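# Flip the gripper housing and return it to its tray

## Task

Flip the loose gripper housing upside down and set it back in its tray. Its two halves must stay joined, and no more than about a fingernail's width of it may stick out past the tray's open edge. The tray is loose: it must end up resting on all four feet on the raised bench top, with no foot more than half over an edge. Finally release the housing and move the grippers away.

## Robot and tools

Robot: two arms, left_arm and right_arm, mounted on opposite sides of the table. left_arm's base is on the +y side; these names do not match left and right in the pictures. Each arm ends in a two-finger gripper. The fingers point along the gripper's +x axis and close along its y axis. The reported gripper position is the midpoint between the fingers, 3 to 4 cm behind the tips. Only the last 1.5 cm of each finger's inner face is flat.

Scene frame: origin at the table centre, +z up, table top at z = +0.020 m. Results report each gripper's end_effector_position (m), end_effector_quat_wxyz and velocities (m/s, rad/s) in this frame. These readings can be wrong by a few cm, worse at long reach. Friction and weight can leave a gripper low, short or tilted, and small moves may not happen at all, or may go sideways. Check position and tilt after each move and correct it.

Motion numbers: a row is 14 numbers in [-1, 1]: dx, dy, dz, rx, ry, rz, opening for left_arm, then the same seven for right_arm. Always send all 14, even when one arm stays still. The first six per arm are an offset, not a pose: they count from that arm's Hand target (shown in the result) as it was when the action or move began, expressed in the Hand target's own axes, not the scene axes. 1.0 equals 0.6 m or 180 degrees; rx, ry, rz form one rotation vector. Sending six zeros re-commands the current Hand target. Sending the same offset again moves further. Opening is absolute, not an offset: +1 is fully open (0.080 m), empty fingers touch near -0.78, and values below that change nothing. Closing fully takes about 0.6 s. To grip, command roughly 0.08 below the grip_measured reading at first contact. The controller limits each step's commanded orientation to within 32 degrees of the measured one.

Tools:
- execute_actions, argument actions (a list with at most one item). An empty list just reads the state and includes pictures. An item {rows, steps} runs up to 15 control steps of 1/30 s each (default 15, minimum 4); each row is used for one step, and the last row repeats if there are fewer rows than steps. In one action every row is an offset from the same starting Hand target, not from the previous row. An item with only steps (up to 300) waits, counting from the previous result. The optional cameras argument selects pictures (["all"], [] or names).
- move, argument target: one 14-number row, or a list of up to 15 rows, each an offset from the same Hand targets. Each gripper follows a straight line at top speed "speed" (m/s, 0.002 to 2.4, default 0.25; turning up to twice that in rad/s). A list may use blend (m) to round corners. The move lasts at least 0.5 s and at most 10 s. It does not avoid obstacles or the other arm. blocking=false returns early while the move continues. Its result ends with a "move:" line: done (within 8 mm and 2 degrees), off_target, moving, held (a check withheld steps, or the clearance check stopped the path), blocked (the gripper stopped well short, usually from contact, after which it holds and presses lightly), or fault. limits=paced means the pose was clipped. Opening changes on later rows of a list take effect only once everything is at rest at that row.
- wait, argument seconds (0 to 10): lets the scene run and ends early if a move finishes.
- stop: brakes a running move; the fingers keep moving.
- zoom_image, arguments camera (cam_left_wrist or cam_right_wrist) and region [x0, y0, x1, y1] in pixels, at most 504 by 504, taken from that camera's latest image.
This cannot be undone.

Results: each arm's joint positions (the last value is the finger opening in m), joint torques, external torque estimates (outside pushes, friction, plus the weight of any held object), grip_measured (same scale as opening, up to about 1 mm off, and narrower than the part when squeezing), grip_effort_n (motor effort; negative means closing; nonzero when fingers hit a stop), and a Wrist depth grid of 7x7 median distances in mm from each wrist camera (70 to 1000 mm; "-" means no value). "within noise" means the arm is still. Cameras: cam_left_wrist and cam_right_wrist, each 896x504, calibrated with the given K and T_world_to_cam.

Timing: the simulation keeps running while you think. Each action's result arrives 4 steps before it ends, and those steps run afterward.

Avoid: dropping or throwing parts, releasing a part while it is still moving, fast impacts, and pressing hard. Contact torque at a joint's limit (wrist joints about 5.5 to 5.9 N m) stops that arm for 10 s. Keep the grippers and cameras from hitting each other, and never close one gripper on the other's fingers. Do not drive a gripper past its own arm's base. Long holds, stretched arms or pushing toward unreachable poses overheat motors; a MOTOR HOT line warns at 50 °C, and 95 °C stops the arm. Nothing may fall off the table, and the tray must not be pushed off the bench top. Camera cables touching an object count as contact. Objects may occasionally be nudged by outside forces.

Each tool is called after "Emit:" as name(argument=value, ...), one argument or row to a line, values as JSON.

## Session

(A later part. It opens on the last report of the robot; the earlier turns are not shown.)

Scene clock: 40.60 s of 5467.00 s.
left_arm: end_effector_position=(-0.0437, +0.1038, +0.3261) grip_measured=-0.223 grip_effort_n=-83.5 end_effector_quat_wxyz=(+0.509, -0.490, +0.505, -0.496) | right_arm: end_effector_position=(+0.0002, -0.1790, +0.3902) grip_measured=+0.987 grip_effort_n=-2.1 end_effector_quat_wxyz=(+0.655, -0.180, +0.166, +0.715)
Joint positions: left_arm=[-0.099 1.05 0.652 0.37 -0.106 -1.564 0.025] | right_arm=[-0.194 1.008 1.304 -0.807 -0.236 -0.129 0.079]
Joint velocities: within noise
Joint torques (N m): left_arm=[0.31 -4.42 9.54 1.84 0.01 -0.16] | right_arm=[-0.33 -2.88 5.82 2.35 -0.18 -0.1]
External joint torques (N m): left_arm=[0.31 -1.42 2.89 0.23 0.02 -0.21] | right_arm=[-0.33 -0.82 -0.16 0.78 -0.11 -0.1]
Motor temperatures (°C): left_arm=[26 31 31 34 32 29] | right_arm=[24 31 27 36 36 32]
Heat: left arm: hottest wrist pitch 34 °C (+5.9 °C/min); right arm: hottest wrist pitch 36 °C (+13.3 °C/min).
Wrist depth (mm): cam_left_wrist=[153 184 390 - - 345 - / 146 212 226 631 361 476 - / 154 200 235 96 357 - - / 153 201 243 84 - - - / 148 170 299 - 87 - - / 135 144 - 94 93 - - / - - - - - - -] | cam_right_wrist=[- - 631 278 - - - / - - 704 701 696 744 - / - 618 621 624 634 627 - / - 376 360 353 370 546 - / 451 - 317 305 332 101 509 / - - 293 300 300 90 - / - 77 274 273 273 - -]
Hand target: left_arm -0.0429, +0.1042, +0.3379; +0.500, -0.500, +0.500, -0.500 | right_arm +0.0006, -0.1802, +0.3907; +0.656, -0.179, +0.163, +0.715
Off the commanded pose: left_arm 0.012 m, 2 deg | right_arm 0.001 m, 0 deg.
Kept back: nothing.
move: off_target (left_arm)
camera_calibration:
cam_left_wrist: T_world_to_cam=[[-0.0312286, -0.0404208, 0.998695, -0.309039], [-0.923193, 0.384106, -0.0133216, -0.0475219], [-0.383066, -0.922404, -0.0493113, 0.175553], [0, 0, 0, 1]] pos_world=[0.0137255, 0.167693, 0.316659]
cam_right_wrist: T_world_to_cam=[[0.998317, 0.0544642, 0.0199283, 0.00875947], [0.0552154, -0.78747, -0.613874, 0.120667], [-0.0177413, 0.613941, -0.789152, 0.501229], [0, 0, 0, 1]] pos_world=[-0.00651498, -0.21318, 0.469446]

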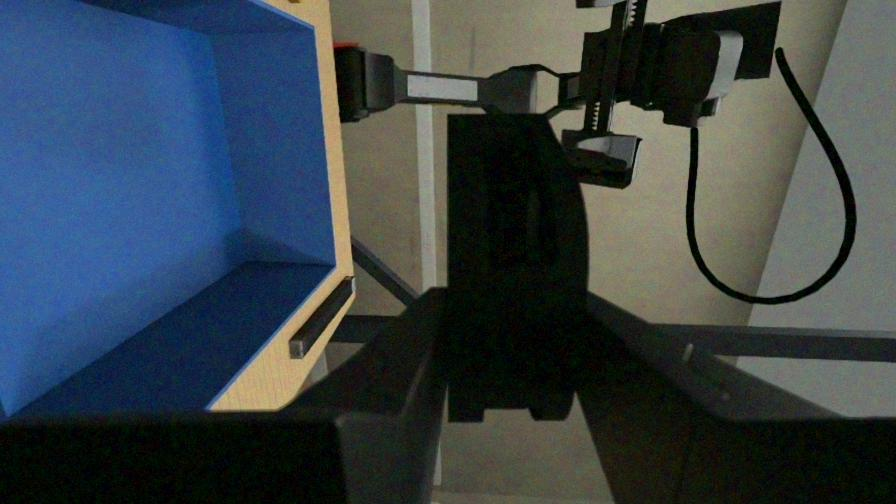

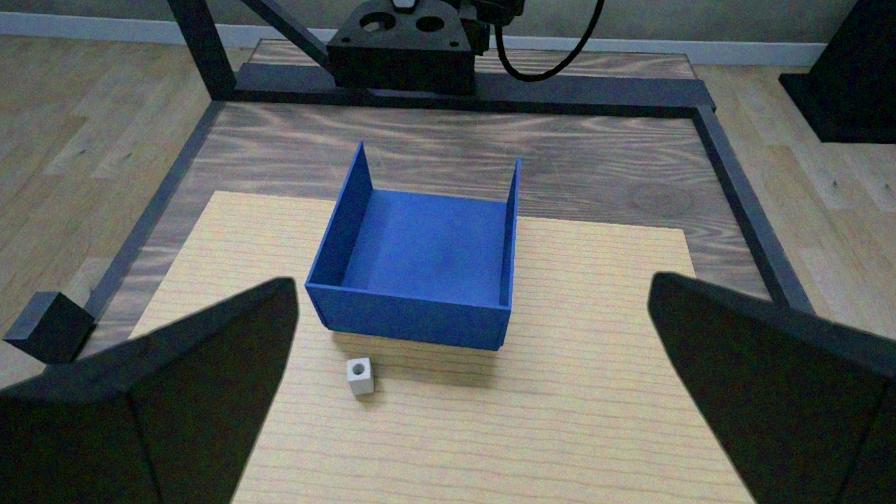

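Emit:
move(
  target=[
    [0,0,0.025,0,0,-0.0083,-0.35,0,0,0,0,0,0,1],
    [0,0.2,0.025,0,0,-0.0083,-0.35,0,0,0,0,0,0,1],
  ],
  speed=0.12,
)

Emit:
zoom_image(
  camera="cam_right_wrist",
  region=[290, 110, 550, 390],
)

Emit:
zoom_image(
  camera="cam_left_wrist",
  region=[250, 80, 650, 450],
)

Scene clock: 42.47 s of 5467.00 s.
left_arm: end_effector_position=(-0.0287, +0.1034, +0.2196) grip_measured=-0.223 grip_effort_n=-83.5 end_effector_quat_wxyz=(+0.494, -0.506, +0.492, -0.508) | right_arm: end_effector_position=(+0.0002, -0.1790, +0.3902) grip_measured=+0.987 grip_effort_n=-2.6 end_effector_quat_wxyz=(+0.655, -0.180, +0.166, +0.715)
Joint positions: left_arm=[-0.027 1.376 0.295 1.108 -0.036 -1.565 0.025] | right_arm=[-0.194 1.008 1.304 -0.807 -0.236 -0.129 0.079]
Joint velocities: within noise
Joint torques (N m): left_arm=[0.34 -3.54 4.28 2.26 0.11 -0.12] | right_arm=[-0.34 -2.87 5.83 2.35 -0.18 -0.09]
External joint torques (N m): left_arm=[0.36 0.14 -0.82 0.64 0.1 -0.17] | right_arm=[-0.32 -0.87 -0.12 0.78 -0.11 -0.1]
Motor temperatures (°C): left_arm=[26 31 31 34 32 29] | right_arm=[24 31 27 36 36 32]
Heat: left arm: hottest wrist pitch 34 °C (+5.7 °C/min); right arm: hottest wrist pitch 36 °C (+12.7 °C/min).
Wrist depth (mm): cam_left_wrist=[91 92 92 116 - 352 - / 199 95 96 213 677 377 365 / 208 101 101 114 - - - / 208 107 106 84 - - - / 218 113 113 - 87 - 684 / 218 119 - 96 93 - - / - - - 138 128 - -] | cam_right_wrist=[- - 821 378 - - - / - - 705 411 706 748 - / - 619 620 356 635 629 - / - 377 359 352 372 546 - / 453 - 317 305 332 101 508 / - - 293 299 300 90 - / - 77 272 273 274 - -]
Hand target: left_arm -0.0280, +0.1041, +0.2178; +0.493, -0.507, +0.494, -0.506 | right_arm +0.0006, -0.1802, +0.3907; +0.656, -0.179, +0.163, +0.715
Off the commanded pose: left_arm 0.002 m, 0 deg | right_arm 0.001 m, 0 deg.
Kept back: nothing.
move: done
camera_calibration:
cam_left_wrist: T_world_to_cam=[[-0.0264749, 0.0143054, 0.999547, -0.207998], [-0.923884, 0.381501, -0.0299308, -0.0309752], [-0.381756, -0.924258, 0.00311628, 0.16435], [0, 0, 0, 1]] pos_world=[0.0286174, 0.166694, 0.206465]
cam_right_wrist: T_world_to_cam=[[0.998317, 0.0544642, 0.0199283, 0.00875947], [0.0552154, -0.78747, -0.613874, 0.120667], [-0.0177413, 0.613941, -0.789152, 0.501229], [0, 0, 0, 1]] pos_world=[-0.00651498, -0.21318, 0.469446]

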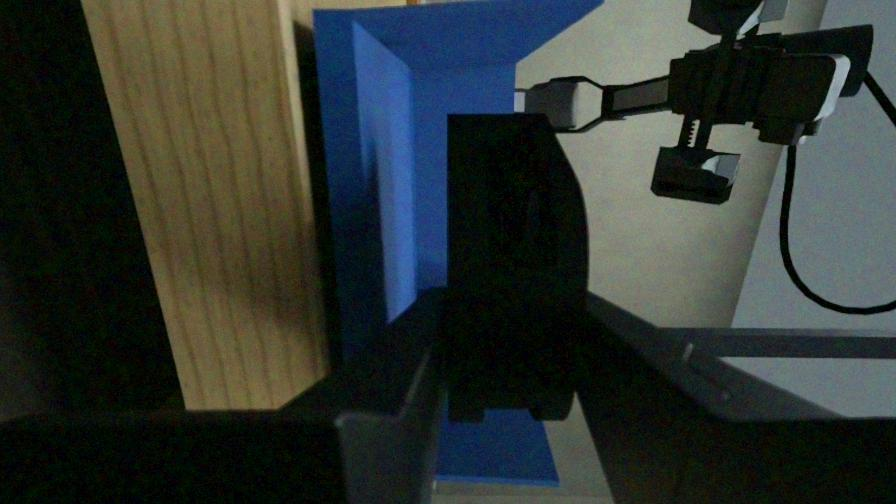

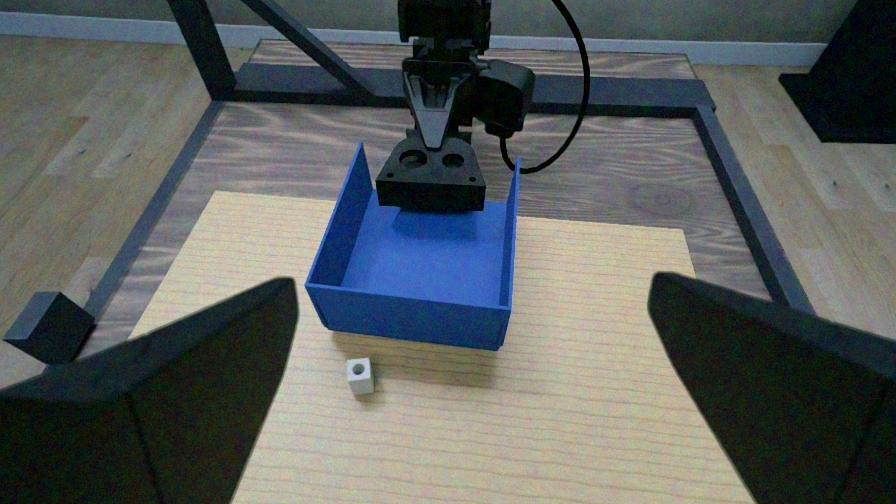

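Scaled by 1.800.

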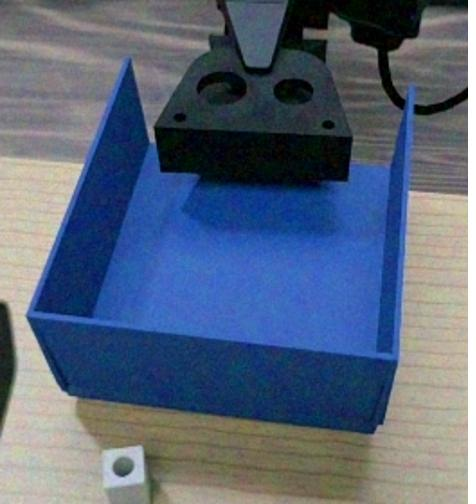

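Scaled by 1.260.

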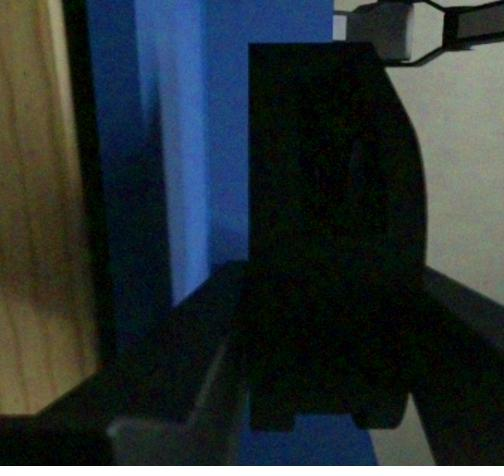

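Emit:
move(
  target=[0,0.0265,0,0,0,0,-0.35,0,0,0,0,0,0,1],
  speed=0.04,
)

Emit:
zoom_image(
  camera="cam_right_wrist",
  region=[290, 110, 550, 390],
)

Scene clock: 43.43 s of 5467.00 s.
left_arm: end_effector_position=(-0.0287, +0.1029, +0.2038) grip_measured=-0.223 grip_effort_n=-83.5 end_effector_quat_wxyz=(+0.494, -0.506, +0.492, -0.508) | right_arm: end_effector_position=(+0.0002, -0.1790, +0.3902) grip_measured=+0.987 grip_effort_n=-2.6 end_effector_quat_wxyz=(+0.655, -0.180, +0.166, +0.715)
Joint positions: left_arm=[-0.027 1.474 0.266 1.235 -0.036 -1.565 0.025] | right_arm=[-0.194 1.008 1.304 -0.807 -0.236 -0.129 0.079]
Joint velocities: within noise
Joint torques (N m): left_arm=[0.36 -3.88 3.77 2.26 0.1 -0.12] | right_arm=[-0.34 -2.87 5.82 2.35 -0.18 -0.1]
External joint torques (N m): left_arm=[0.34 -0.09 -0.75 0.68 0.11 -0.17] | right_arm=[-0.32 -0.8 -0.15 0.78 -0.11 -0.1]
Motor temperatures (°C): left_arm=[26 31 31 34 32 29] | right_arm=[24 31 27 36 36 32]
Heat: left arm: hottest wrist pitch 34 °C (+5.5 °C/min); right arm: hottest wrist pitch 36 °C (+12.4 °C/min).
Wrist depth (mm): cam_left_wrist=[200 91 91 114 127 - 377 / 199 95 95 212 672 387 364 / 199 101 101 98 - - - / 199 231 106 85 - - - / 198 231 113 - 87 - 687 / 199 247 - 96 93 - - / - - - 136 127 - -] | cam_right_wrist=[- - 831 387 - - - / - - 706 417 702 746 - / - 619 629 371 628 635 - / - 375 358 355 370 541 - / 453 - 320 304 330 101 509 / - - 293 298 299 90 - / - 77 273 272 274 - -]
Hand target: left_arm -0.0280, +0.1037, +0.2021; +0.493, -0.507, +0.493, -0.506 | right_arm +0.0006, -0.1802, +0.3907; +0.656, -0.179, +0.163, +0.715
Off the commanded pose: left_arm 0.002 m, 0 deg | right_arm 0.001 m, 0 deg.
Kept back: nothing.
move: done
camera_calibration:
cam_left_wrist: T_world_to_cam=[[-0.0265425, 0.0146593, 0.99954, -0.192152], [-0.923882, 0.381489, -0.0301283, -0.0312208], [-0.381756, -0.924257, 0.0034178, 0.16388], [0, 0, 0, 1]] pos_world=[0.0286175, 0.166194, 0.190563]
cam_right_wrist: T_world_to_cam=[[0.998317, 0.0544642, 0.0199283, 0.00875947], [0.0552154, -0.78747, -0.613874, 0.120667], [-0.0177413, 0.613941, -0.789152, 0.501229], [0, 0, 0, 1]] pos_world=[-0.00651498, -0.21318, 0.469446]

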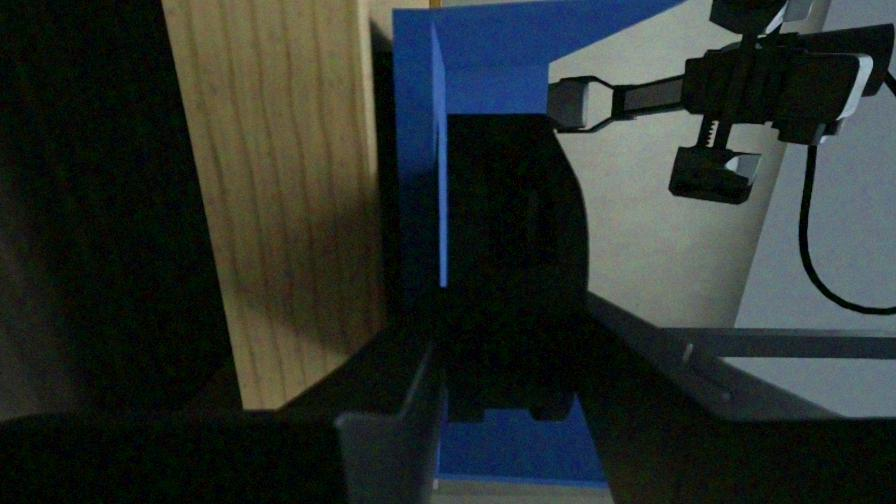

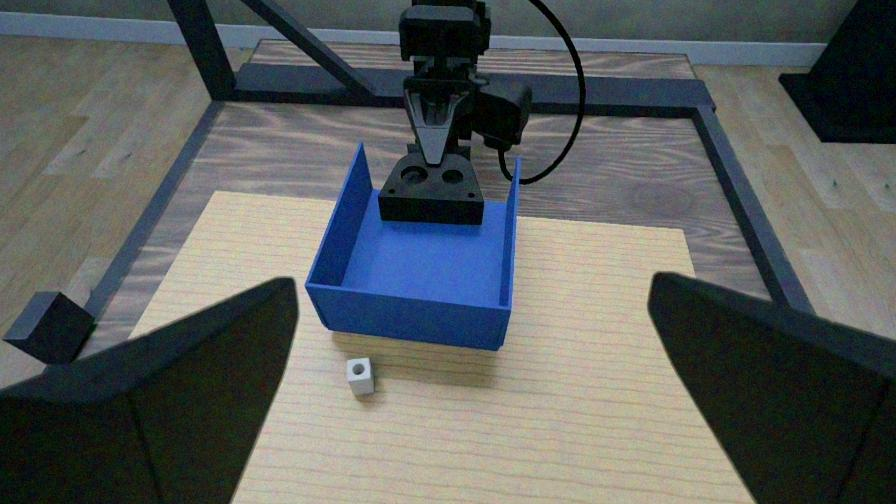

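Scaled by 1.800.

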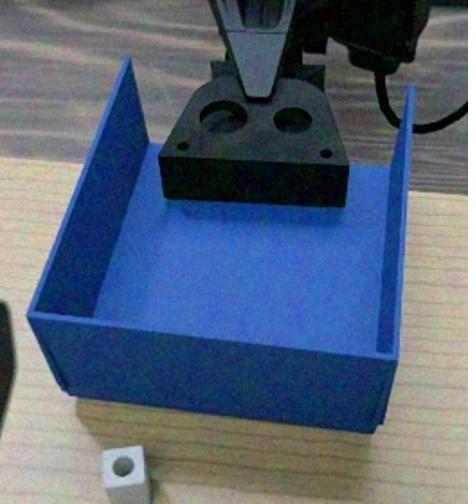

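Emit:
move(
  target=[0.005,0.006,0,0,0,0,-0.35,0,0,0,0,0,0,1],
  speed=0.03,
)

Emit:
zoom_image(
  camera="cam_left_wrist",
  region=[250, 80, 650, 450],
)

Scene clock: 44.37 s of 5467.00 s.
left_arm: end_effector_position=(-0.0287, +0.1012, +0.2004) grip_measured=-0.223 grip_effort_n=-83.5 end_effector_quat_wxyz=(+0.493, -0.507, +0.491, -0.509) | right_arm: end_effector_position=(+0.0002, -0.1790, +0.3902) grip_measured=+0.987 grip_effort_n=-2.1 end_effector_quat_wxyz=(+0.655, -0.180, +0.166, +0.715)
Joint positions: left_arm=[-0.026 1.507 0.266 1.272 -0.035 -1.565 0.025] | right_arm=[-0.194 1.008 1.304 -0.807 -0.236 -0.129 0.079]
Joint velocities: within noise
Joint torques (N m): left_arm=[0.35 -3.36 4.36 1.92 0.11 -0.13] | right_arm=[-0.35 -2.87 5.83 2.35 -0.18 -0.09]
External joint torques (N m): left_arm=[0.35 0.57 -0.03 0.33 0.11 -0.18] | right_arm=[-0.34 -0.77 -0.18 0.77 -0.11 -0.1]
Motor temperatures (°C): left_arm=[26 31 31 34 32 29] | right_arm=[24 31 27 36 36 32]
Heat: left arm: hottest wrist pitch 34 °C (+5.4 °C/min); right arm: hottest wrist pitch 36 °C (+12.2 °C/min).
Wrist depth (mm): cam_left_wrist=[197 89 88 114 125 374 373 / 197 93 93 113 668 386 358 / 196 100 98 100 - 400 - / 195 229 104 84 - - - / 196 243 110 - 87 - 687 / 196 243 - 96 93 - - / - - - 131 127 - -] | cam_right_wrist=[- - 831 428 - - - / - - 710 419 703 737 - / - 631 625 372 626 626 - / - 377 360 355 373 543 - / 452 - 317 300 330 101 511 / - - 292 299 299 89 - / - 77 273 272 274 - -]
Hand target: left_arm -0.0280, +0.1007, +0.1984; +0.493, -0.507, +0.494, -0.506 | right_arm +0.0006, -0.1802, +0.3907; +0.656, -0.179, +0.163, +0.715
Off the commanded pose: left_arm 0.002 m, 0 deg | right_arm 0.001 m, 0 deg.
Kept back: nothing.
move: done
camera_calibration:
cam_left_wrist: T_world_to_cam=[[-0.0264273, 0.0177587, 0.999493, -0.189117], [-0.923874, 0.381424, -0.0312049, -0.0304658], [-0.381784, -0.92423, 0.00632674, 0.161772], [0, 0, 0, 1]] pos_world=[0.0286176, 0.164493, 0.187047]
cam_right_wrist: T_world_to_cam=[[0.998317, 0.0544642, 0.0199283, 0.00875947], [0.0552154, -0.78747, -0.613874, 0.120667], [-0.0177413, 0.613941, -0.789152, 0.501229], [0, 0, 0, 1]] pos_world=[-0.00651498, -0.21318, 0.469446]

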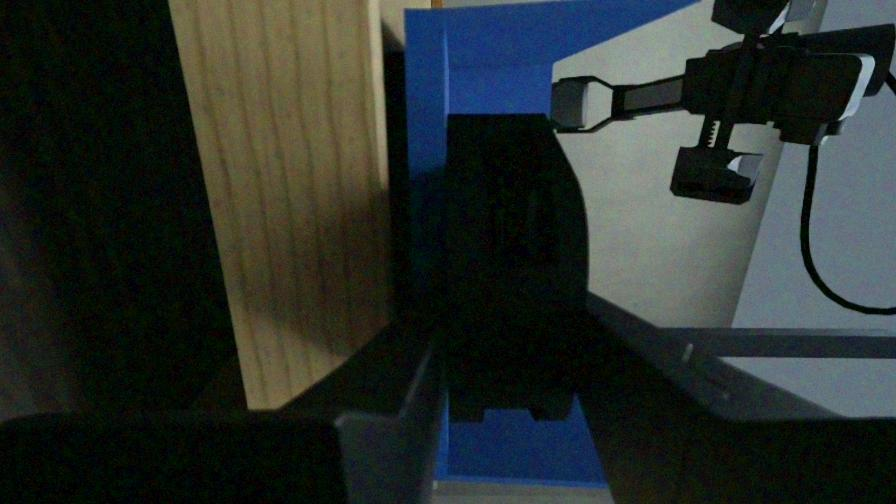

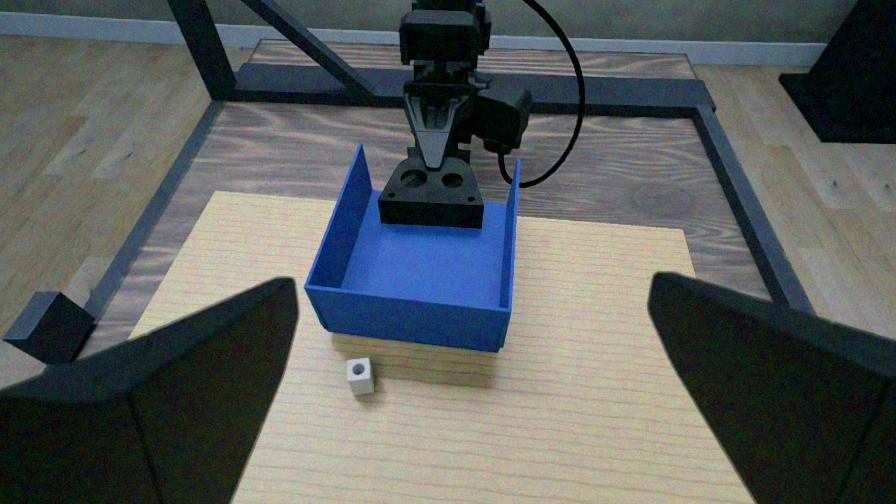

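Scaled by 1.260.

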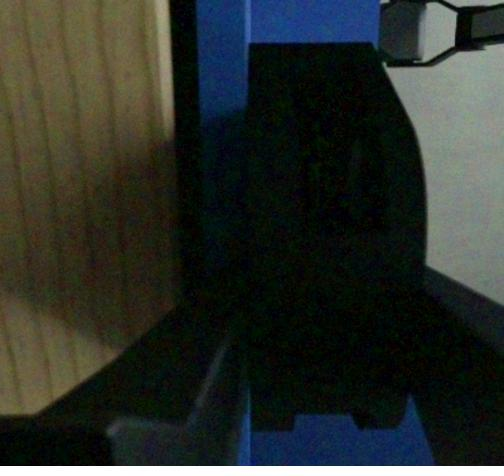

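Emit:
move(
  target=[0,0,0,0,0,0,-0.08,0,0,0,0,0,0,1],
)

Emit:
zoom_image(
  camera="cam_left_wrist",
  region=[250, 80, 650, 450],
)

Emit:
zoom_image(
  camera="cam_right_wrist",
  region=[290, 110, 550, 390],
)

Scene clock: 45.10 s of 5467.00 s.
left_arm: end_effector_position=(-0.0287, +0.1010, +0.1994) grip_measured=-0.083 grip_effort_n=15.1 end_effector_quat_wxyz=(+0.494, -0.506, +0.492, -0.508) | right_arm: end_effector_position=(+0.0002, -0.1790, +0.3902) grip_measured=+0.987 grip_effort_n=-1.6 end_effector_quat_wxyz=(+0.655, -0.180, +0.166, +0.715)
Joint positions: left_arm=[-0.026 1.51 0.266 1.272 -0.035 -1.565 0.031] | right_arm=[-0.194 1.008 1.304 -0.807 -0.236 -0.129 0.079]
Joint velocities: within noise
Joint torques (N m): left_arm=[0.34 -3.84 4.33 1.92 0.1 -0.12] | right_arm=[-0.36 -2.86 5.83 2.35 -0.18 -0.09]
External joint torques (N m): left_arm=[0.37 0.13 -0.07 0.32 0.1 -0.17] | right_arm=[-0.39 -0.71 -0.26 0.74 -0.1 -0.09]
Motor temperatures (°C): left_arm=[26 31 31 34 32 29] | right_arm=[24 31 27 36 36 32]
Heat: left arm: hottest wrist pitch 34 °C (+5.3 °C/min); right arm: hottest wrist pitch 36 °C (+12.0 °C/min).
Wrist depth (mm): cam_left_wrist=[194 89 88 97 125 368 372 / 194 94 93 96 669 536 356 / 193 101 98 98 - 395 - / 194 226 104 102 133 - - / 194 239 110 - 87 - 685 / 194 239 - 94 92 - - / - - - 136 128 - -] | cam_right_wrist=[- - 825 428 - - - / - - 709 421 710 739 - / - 622 627 373 625 630 - / - 376 360 354 370 540 - / 449 - 316 301 331 101 509 / - - 293 299 298 90 - / - 77 273 273 274 - -]
Hand target: left_arm -0.0280, +0.1007, +0.1985; +0.493, -0.507, +0.494, -0.506 | right_arm +0.0006, -0.1802, +0.3907; +0.656, -0.179, +0.163, +0.715
Off the commanded pose: left_arm 0.001 m, 0 deg | right_arm 0.001 m, 0 deg.
Kept back: nothing.
move: done
camera_calibration:
cam_left_wrist: T_world_to_cam=[[-0.0265425, 0.0146593, 0.99954, -0.187727], [-0.923882, 0.381489, -0.0301283, -0.0306286], [-0.381756, -0.924257, 0.0034178, 0.162139], [0, 0, 0, 1]] pos_world=[0.0286175, 0.164294, 0.186163]
cam_right_wrist: T_world_to_cam=[[0.998317, 0.0544642, 0.0199283, 0.00875947], [0.0552154, -0.78747, -0.613874, 0.120667], [-0.0177413, 0.613941, -0.789152, 0.501229], [0, 0, 0, 1]] pos_world=[-0.00651498, -0.21318, 0.469446]

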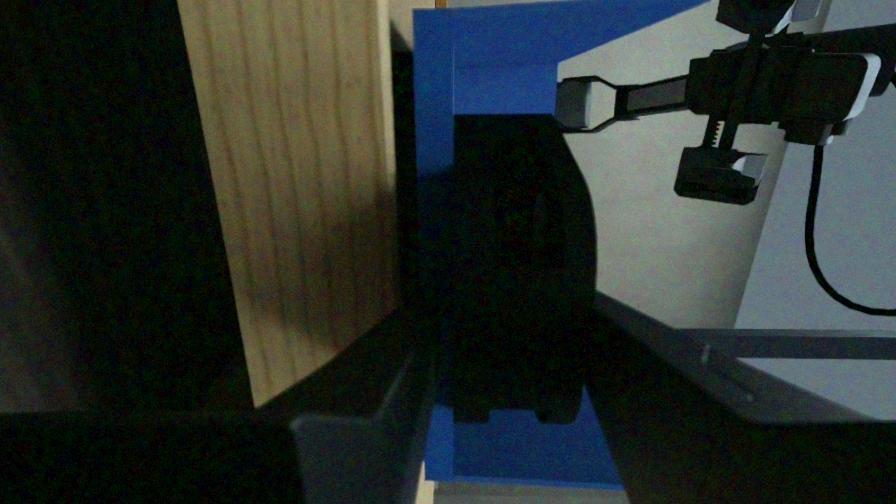

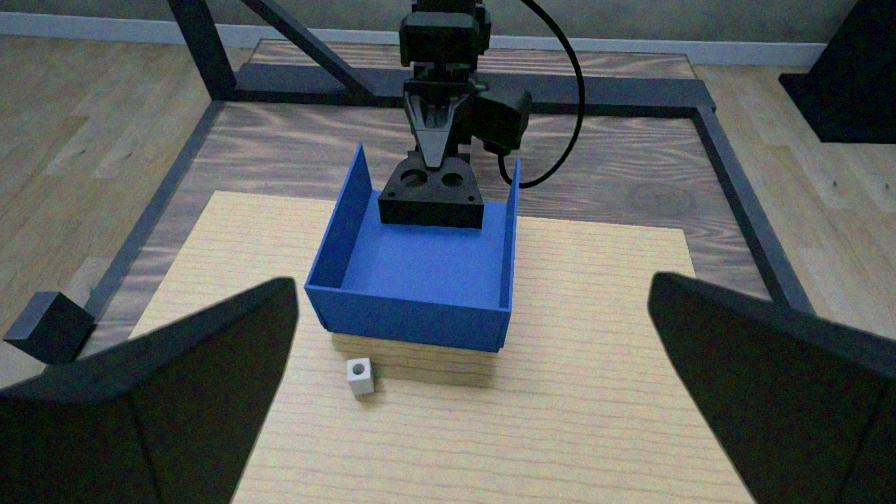

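Scaled by 1.260.

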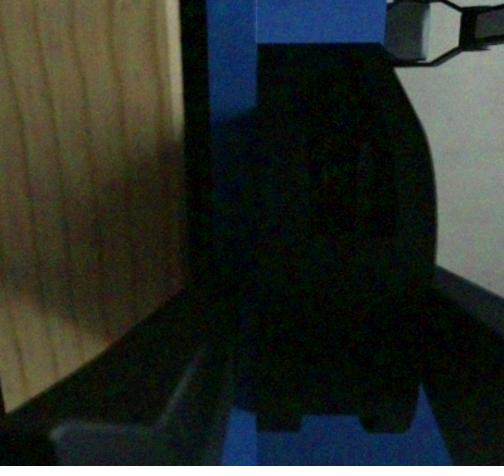

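Scaled by 1.800.

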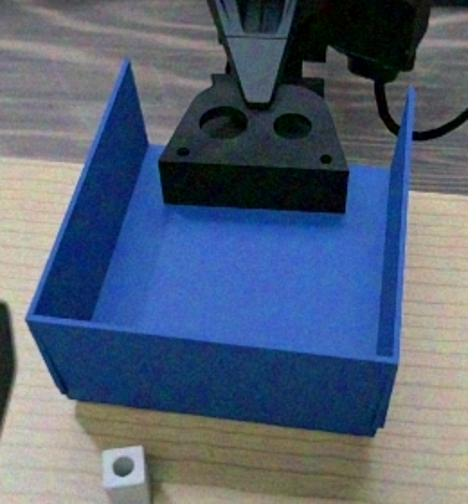

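Emit:
move(
  target=[
    [0,0,0,0,0,0,0.1,0,0,0,0,0,0,1],
    [-0.1,0,0,0,0,0,0.1,0,0,0,0,0,0,1],
    [-0.1,-0.004,0,0,0,0,-0.68,0,0,0,0,0,0,1],
  ],
  speed=0.15,
)

Emit:
zoom_image(
  camera="cam_left_wrist",
  region=[250, 80, 650, 450],
)

Emit:
zoom_image(
  camera="cam_right_wrist",
  region=[290, 110, 550, 390],
)

Scene clock: 48.57 s of 5467.00 s.
left_arm: end_effector_position=(-0.0276, +0.1590, +0.1995) grip_measured=-0.677 grip_effort_n=-11.4 end_effector_quat_wxyz=(+0.495, -0.505, +0.493, -0.507) | right_arm: end_effector_position=(+0.0002, -0.1790, +0.3902) grip_measured=+0.987 grip_effort_n=-1.6 end_effector_quat_wxyz=(+0.655, -0.180, +0.166, +0.715)
Joint positions: left_arm=[-0.033 1.172 0.068 1.129 -0.043 -1.565 0.005] | right_arm=[-0.194 1.008 1.304 -0.807 -0.236 -0.129 0.079]
Joint velocities: within noise
Joint torques (N m): left_arm=[-0.17 -3.49 4.18 1.75 -0.12 -0.1] | right_arm=[-0.34 -2.86 5.83 2.35 -0.18 -0.09]
External joint torques (N m): left_arm=[-0.16 -1.39 -0.75 0.18 -0.12 -0.15] | right_arm=[-0.35 -0.76 -0.18 0.78 -0.1 -0.1]
Motor temperatures (°C): left_arm=[26 30 31 35 32 29] | right_arm=[24 31 27 36 35 32]
Heat: left arm: hottest wrist pitch 35 °C (+6.2 °C/min); right arm: hottest wrist pitch 36 °C (+11.1 °C/min).
Wrist depth (mm): cam_left_wrist=[196 275 141 151 - 401 - / 195 275 149 151 736 432 - / 195 274 157 156 - - - / 195 274 167 162 - - - / 195 275 178 80 - - - / 196 264 - - - - - / - - - - - - -] | cam_right_wrist=[- - 821 442 - - - / - - 706 472 700 737 - / - 622 622 375 629 630 - / - 378 360 355 373 546 - / 453 - 316 301 332 100 508 / - - 294 298 300 90 - / - 77 274 272 273 - -]
Hand target: left_arm -0.0280, +0.1607, +0.1992; +0.493, -0.507, +0.494, -0.506 | right_arm +0.0006, -0.1802, +0.3907; +0.656, -0.179, +0.163, +0.715
Off the commanded pose: left_arm 0.002 m, 0 deg | right_arm 0.001 m, 0 deg.
Kept back: nothing.
move: done
camera_calibration:
cam_left_wrist: T_world_to_cam=[[-0.0264662, 0.0112402, 0.999587, -0.188116], [-0.924173, 0.38089, -0.0287525, -0.0518871], [-0.381056, -0.924552, 0.000307161, 0.216884], [0, 0, 0, 1]] pos_world=[0.0297137, 0.222398, 0.18648]
cam_right_wrist: T_world_to_cam=[[0.998317, 0.0544642, 0.0199283, 0.00875947], [0.0552154, -0.78747, -0.613874, 0.120667], [-0.0177413, 0.613941, -0.789152, 0.501229], [0, 0, 0, 1]] pos_world=[-0.00651498, -0.21318, 0.469446]

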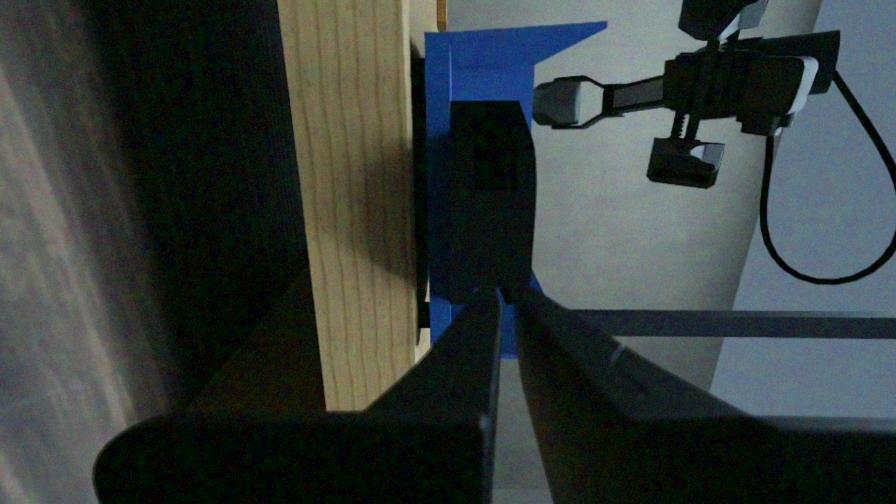

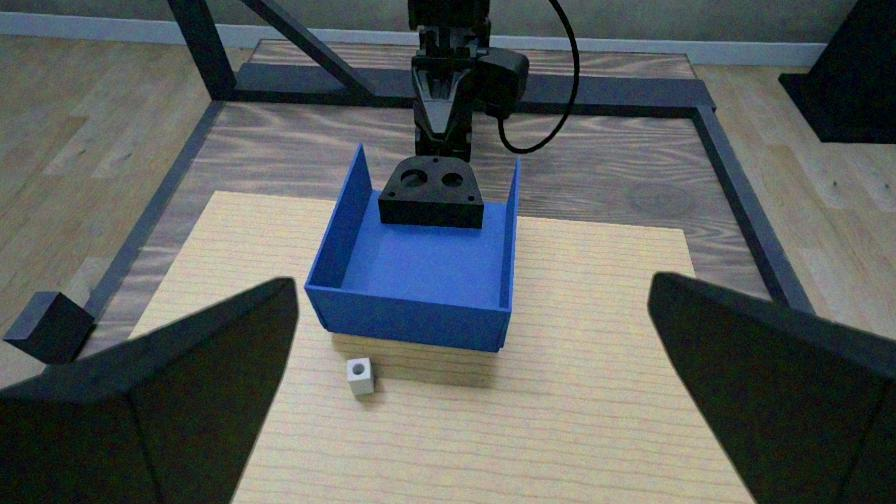

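Scaled by 1.260.

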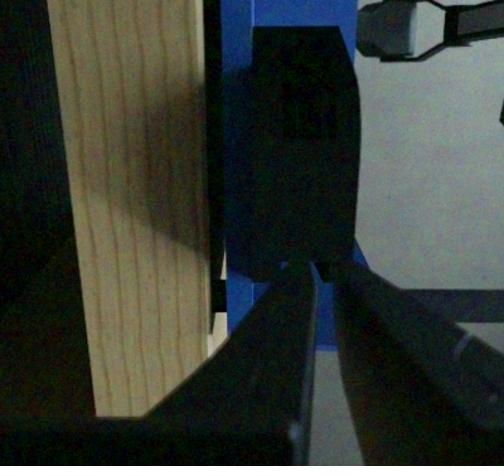

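Scaled by 1.800.

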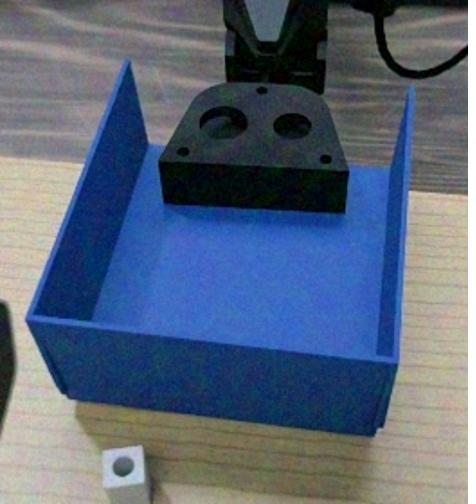

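Emit:
move(
  target=[0.05,-0.0085,0,0,0,0,-0.68,0,0,0,0,0,0,1],
  speed=0.12,
)

Emit:
zoom_image(
  camera="cam_left_wrist",
  region=[250, 80, 650, 450],
)

Scene clock: 49.57 s of 5467.00 s.
left_arm: end_effector_position=(-0.0285, +0.1341, +0.1997) grip_measured=-0.678 grip_effort_n=-10.9 end_effector_quat_wxyz=(+0.499, -0.501, +0.496, -0.504) | right_arm: end_effector_position=(+0.0002, -0.1790, +0.3902) grip_measured=+0.987 grip_effort_n=-3.0 end_effector_quat_wxyz=(+0.655, -0.180, +0.166, +0.715)
Joint positions: left_arm=[-0.032 1.314 0.156 1.167 -0.041 -1.565 0.005] | right_arm=[-0.194 1.008 1.304 -0.807 -0.236 -0.129 0.079]
Joint velocities: within noise
Joint torques (N m): left_arm=[0.33 -2.84 6.65 2.19 0.1 -0.12] | right_arm=[-0.35 -2.87 5.82 2.35 -0.18 -0.09]
External joint torques (N m): left_arm=[0.32 0.07 1.89 0.58 0.1 -0.17] | right_arm=[-0.36 -0.74 -0.22 0.77 -0.1 -0.1]
Motor temperatures (°C): left_arm=[26 30 31 35 32 29] | right_arm=[24 31 27 36 35 32]
Heat: left arm: hottest wrist pitch 35 °C (+6.1 °C/min); right arm: hottest wrist pitch 36 °C (+10.9 °C/min).
Wrist depth (mm): cam_left_wrist=[193 252 119 133 - 396 414 / 193 251 125 135 704 417 391 / 193 268 133 135 - - - / 192 268 140 138 - - - / 193 269 148 96 - - - / 194 265 - - - - - / - - - - - - -] | cam_right_wrist=[- - 821 422 - - - / - - 702 446 707 738 - / - 620 623 373 632 630 - / - 378 358 354 373 542 - / 453 - 315 301 332 101 507 / - - 293 299 300 90 - / - 77 271 273 274 - -]
Hand target: left_arm -0.0279, +0.1308, +0.2052; +0.493, -0.507, +0.493, -0.506 | right_arm +0.0006, -0.1802, +0.3907; +0.656, -0.179, +0.163, +0.715
Off the commanded pose: left_arm 0.006 m, 1 deg | right_arm 0.001 m, 0 deg.
Kept back: nothing.
move: done
camera_calibration:
cam_left_wrist: T_world_to_cam=[[-0.0271121, -0.00365388, 0.999626, -0.186081], [-0.923861, 0.381997, -0.0236609, -0.0443257], [-0.381768, -0.924156, -0.0137324, 0.196228], [0, 0, 0, 1]] pos_world=[0.0289176, 0.197598, 0.187657]
cam_right_wrist: T_world_to_cam=[[0.998317, 0.0544642, 0.0199283, 0.00875947], [0.0552154, -0.78747, -0.613874, 0.120667], [-0.0177413, 0.613941, -0.789152, 0.501229], [0, 0, 0, 1]] pos_world=[-0.00651498, -0.21318, 0.469446]

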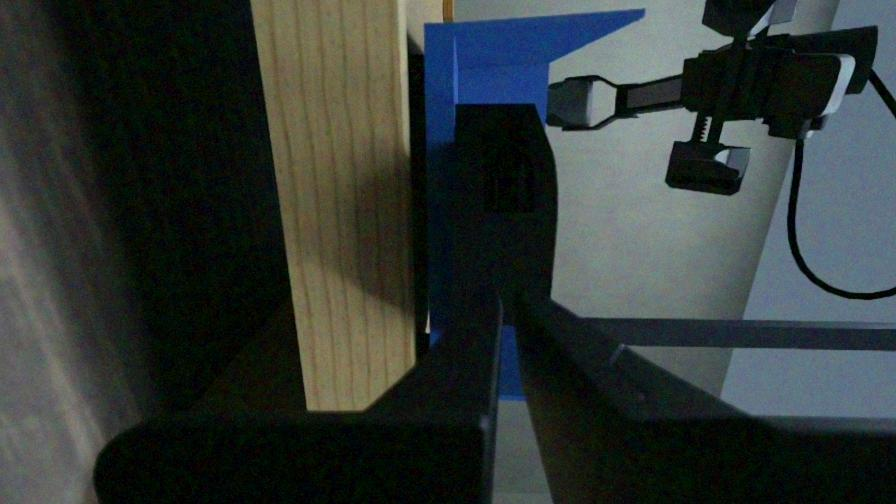

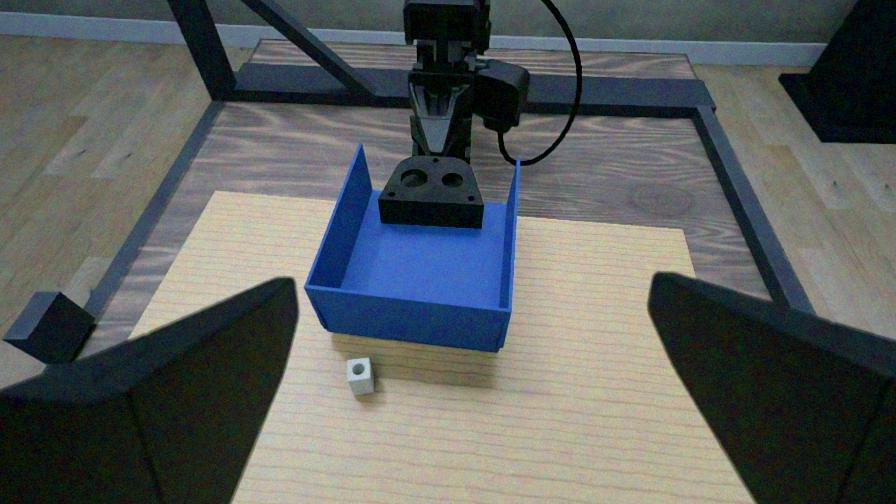

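Scaled by 1.260.

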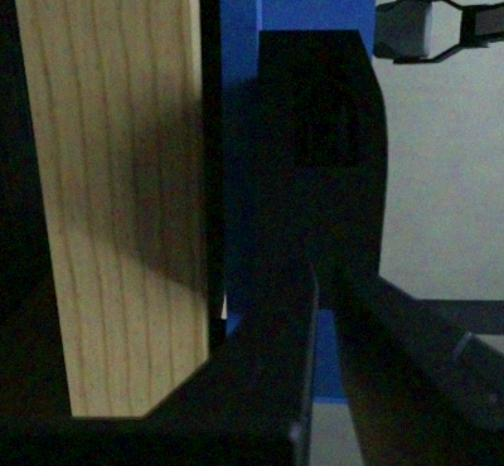

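Emit:
move(
  target=[
    [0.02,-0.012,0,0,0,-0.005,-0.68,0,0,0,0,0,0,1],
    [0.055,-0.013,0,0,0,-0.005,-0.68,0,0,0,0,0,0,1],
  ],
  speed=0.06,
)

Emit:
zoom_image(
  camera="cam_left_wrist",
  region=[250, 80, 650, 450],
)

Emit:
zoom_image(
  camera="cam_right_wrist",
  region=[290, 110, 550, 390],
)

Scene clock: 50.73 s of 5467.00 s.
left_arm: end_effector_position=(-0.0286, +0.1013, +0.2090) grip_measured=-0.678 grip_effort_n=-11.4 end_effector_quat_wxyz=(+0.494, -0.505, +0.492, -0.508) | right_arm: end_effector_position=(+0.0002, -0.1790, +0.3902) grip_measured=+0.987 grip_effort_n=-2.1 end_effector_quat_wxyz=(+0.655, -0.180, +0.166, +0.715)
Joint positions: left_arm=[-0.026 1.447 0.282 1.192 -0.035 -1.565 0.005] | right_arm=[-0.194 1.008 1.304 -0.807 -0.236 -0.129 0.079]
Joint velocities: within noise
Joint torques (N m): left_arm=[0.37 -3.69 6.62 2.18 0.11 -0.12] | right_arm=[-0.35 -2.86 5.82 2.35 -0.18 -0.1]
External joint torques (N m): left_arm=[0.37 0.09 1.91 0.6 0.11 -0.17] | right_arm=[-0.36 -0.76 -0.16 0.78 -0.1 -0.1]
Motor temperatures (°C): left_arm=[26 30 31 35 31 29] | right_arm=[24 31 27 37 35 32]
Heat: left arm: hottest wrist pitch 35 °C (+5.9 °C/min); right arm: hottest wrist pitch 37 °C (+11.8 °C/min).
Wrist depth (mm): cam_left_wrist=[196 89 90 98 155 400 379 / 204 94 93 129 681 378 359 / 204 99 100 100 - 407 - / 204 106 104 102 - - - / 205 114 111 105 - - - / 205 239 117 - - - - / - - - - - - -] | cam_right_wrist=[- - 818 386 - - - / - - 702 415 698 744 - / - 619 623 381 624 631 - / - 376 359 345 371 540 - / 452 - 316 301 332 100 510 / - - 294 299 299 90 - / - 77 273 272 273 - -]
Hand target: left_arm -0.0280, +0.0980, +0.2138; +0.489, -0.511, +0.490, -0.510 | right_arm +0.0006, -0.1802, +0.3907; +0.656, -0.179, +0.163, +0.715
Off the commanded pose: left_arm 0.006 m, 1 deg | right_arm 0.001 m, 0 deg.
Kept back: nothing.
move: done
camera_calibration:
cam_left_wrist: T_world_to_cam=[[-0.0266017, 0.013491, 0.999555, -0.197139], [-0.92388, 0.381526, -0.0297372, -0.030444], [-0.381758, -0.92426, 0.00231479, 0.162638], [0, 0, 0, 1]] pos_world=[0.0287175, 0.164595, 0.195769]
cam_right_wrist: T_world_to_cam=[[0.998317, 0.0544642, 0.0199283, 0.00875947], [0.0552154, -0.78747, -0.613874, 0.120667], [-0.0177413, 0.613941, -0.789152, 0.501229], [0, 0, 0, 1]] pos_world=[-0.00651498, -0.21318, 0.469446]

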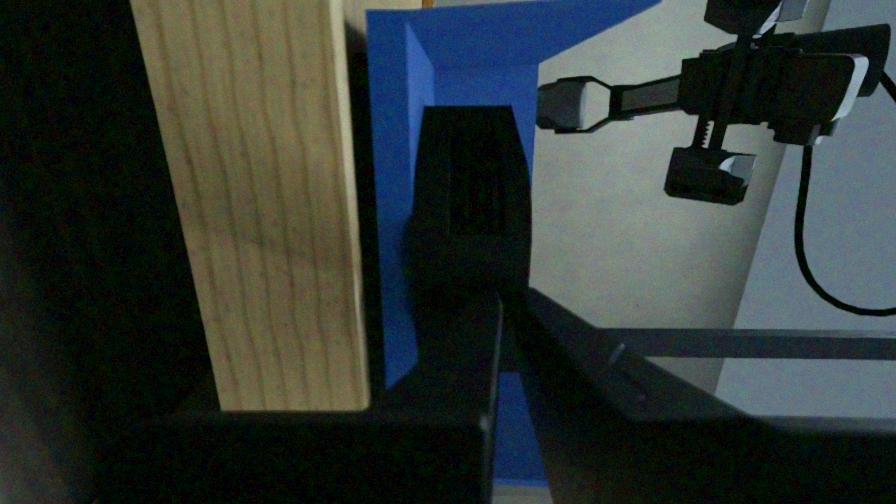

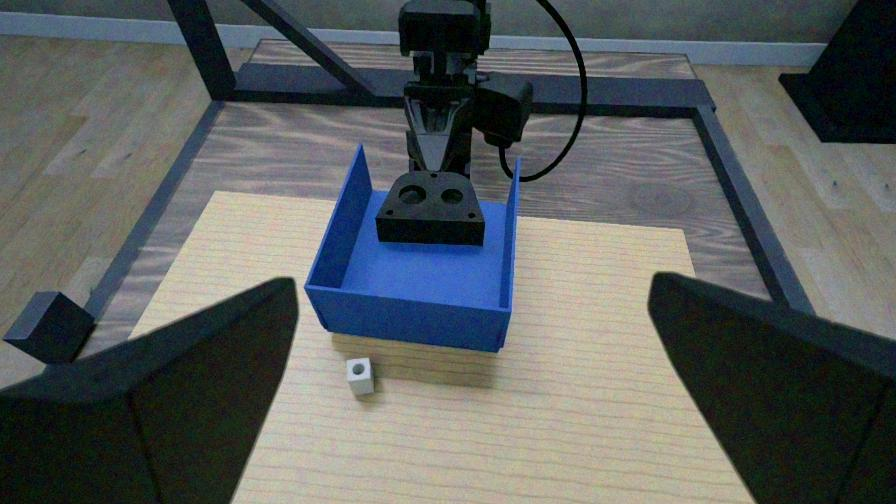

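Scaled by 1.260.

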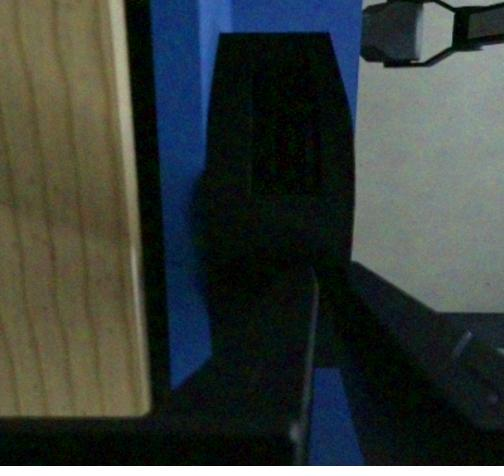

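Scaled by 1.800.

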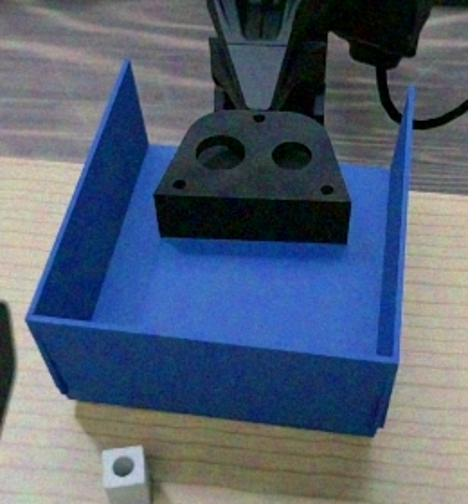

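Emit:
zoom_image(
  camera="cam_left_wrist",
  region=[370, 90, 570, 320],
)

Emit:
zoom_image(
  camera="cam_right_wrist",
  region=[360, 150, 500, 260],
)

Scaled by 2.191.

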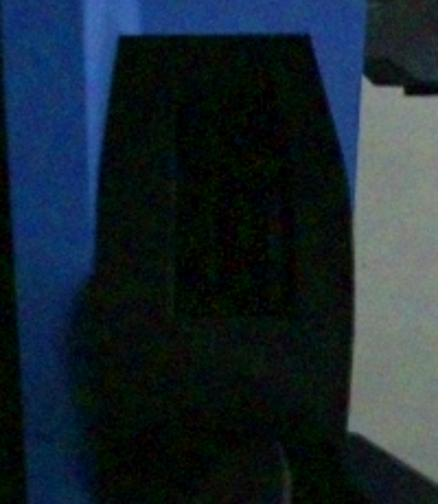

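Scaled by 3.600.

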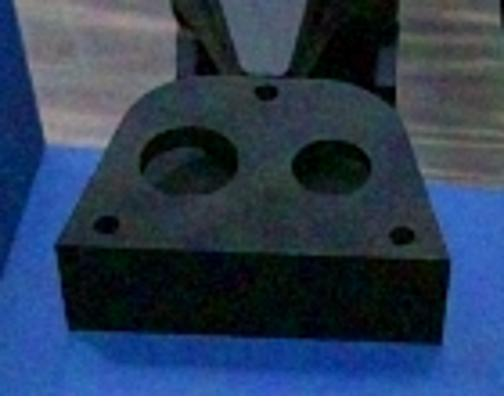

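Emit:
move(
  target=[
    [-0.015,0,0,0,0,0,-0.68,0,0,0,0,0,0,1],
    [-0.015,0.009,0,0,0,0,-0.68,0,0,0,0,0,0,1],
    [0.013,0.008,0,0,0,0,-0.68,0,0,0,0,0,0,1],
  ],
  speed=0.05,
)

Emit:
zoom_image(
  camera="cam_right_wrist",
  region=[340, 140, 530, 260],
)

Scene clock: 52.10 s of 5467.00 s.
left_arm: end_effector_position=(-0.0287, +0.0933, +0.2048) grip_measured=-0.678 grip_effort_n=-12.3 end_effector_quat_wxyz=(+0.494, -0.505, +0.492, -0.508) | right_arm: end_effector_position=(+0.0002, -0.1790, +0.3902) grip_measured=+0.987 grip_effort_n=-3.0 end_effector_quat_wxyz=(+0.655, -0.180, +0.166, +0.715)
Joint positions: left_arm=[-0.025 1.507 0.303 1.231 -0.033 -1.565 0.005] | right_arm=[-0.194 1.008 1.304 -0.807 -0.236 -0.129 0.079]
Joint velocities: within noise
Joint torques (N m): left_arm=[0.32 -3.94 6.3 2.16 0.11 -0.11] | right_arm=[-0.35 -2.86 5.82 2.35 -0.18 -0.09]
External joint torques (N m): left_arm=[0.33 0.05 1.8 0.6 0.1 -0.15] | right_arm=[-0.39 -0.67 -0.23 0.76 -0.09 -0.09]
Motor temperatures (°C): left_arm=[26 30 31 35 31 29] | right_arm=[24 31 27 37 35 32]
Heat: left arm: hottest wrist pitch 35 °C (+5.8 °C/min); right arm: hottest wrist pitch 37 °C (+11.5 °C/min).
Wrist depth (mm): cam_left_wrist=[191 82 82 134 143 - 363 / 191 86 87 136 669 536 348 / 199 91 91 100 - 386 - / 199 96 97 100 - - - / 199 103 102 98 - - - / 200 233 107 - - - - / - - - - - - -] | cam_right_wrist=[- - 812 432 - - - / - - 699 412 706 740 - / - 618 620 377 630 622 - / - 376 351 343 370 543 - / 451 - 317 302 331 101 510 / - - 294 298 299 90 - / - 77 271 273 275 - -]
Hand target: left_arm -0.0280, +0.0901, +0.2094; +0.489, -0.511, +0.490, -0.510 | right_arm +0.0006, -0.1802, +0.3907; +0.656, -0.179, +0.163, +0.715
Off the commanded pose: left_arm 0.006 m, 1 deg | right_arm 0.001 m, 0 deg.
Kept back: nothing.
move: done
camera_calibration:
cam_left_wrist: T_world_to_cam=[[-0.0265325, 0.0139103, 0.999551, -0.1929], [-0.923711, 0.381926, -0.0298344, -0.0276551], [-0.382169, -0.924088, 0.00271566, 0.155123], [0, 0, 0, 1]] pos_world=[0.0286197, 0.156592, 0.191567]
cam_right_wrist: T_world_to_cam=[[0.998317, 0.0544642, 0.0199283, 0.00875947], [0.0552154, -0.78747, -0.613874, 0.120667], [-0.0177413, 0.613941, -0.789152, 0.501229], [0, 0, 0, 1]] pos_world=[-0.00651498, -0.21318, 0.469446]

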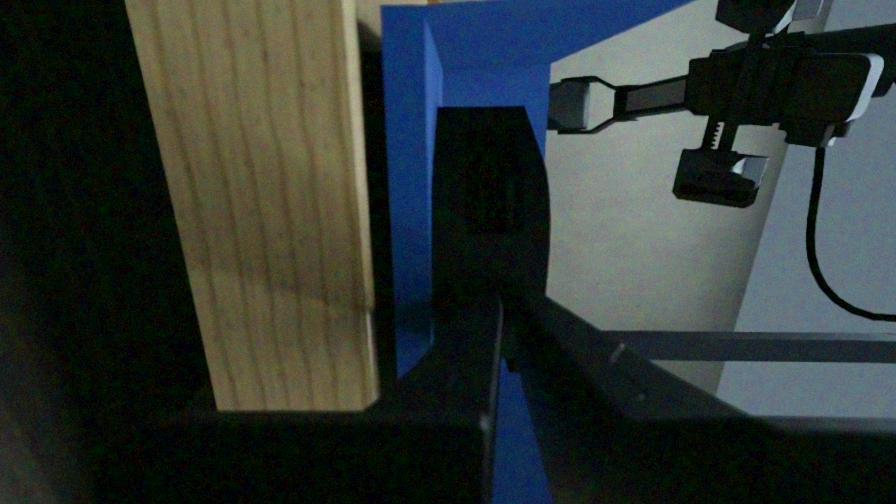

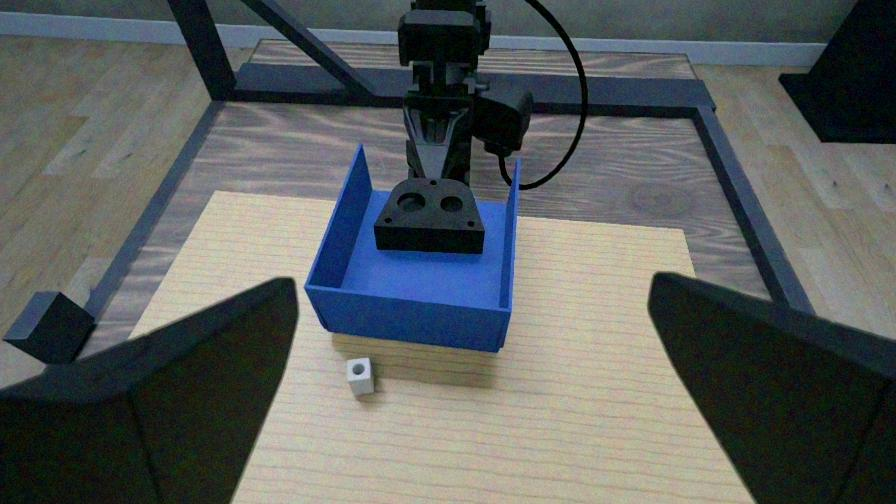

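Scaled by 2.653.

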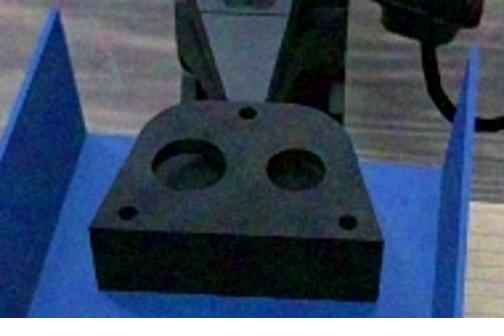

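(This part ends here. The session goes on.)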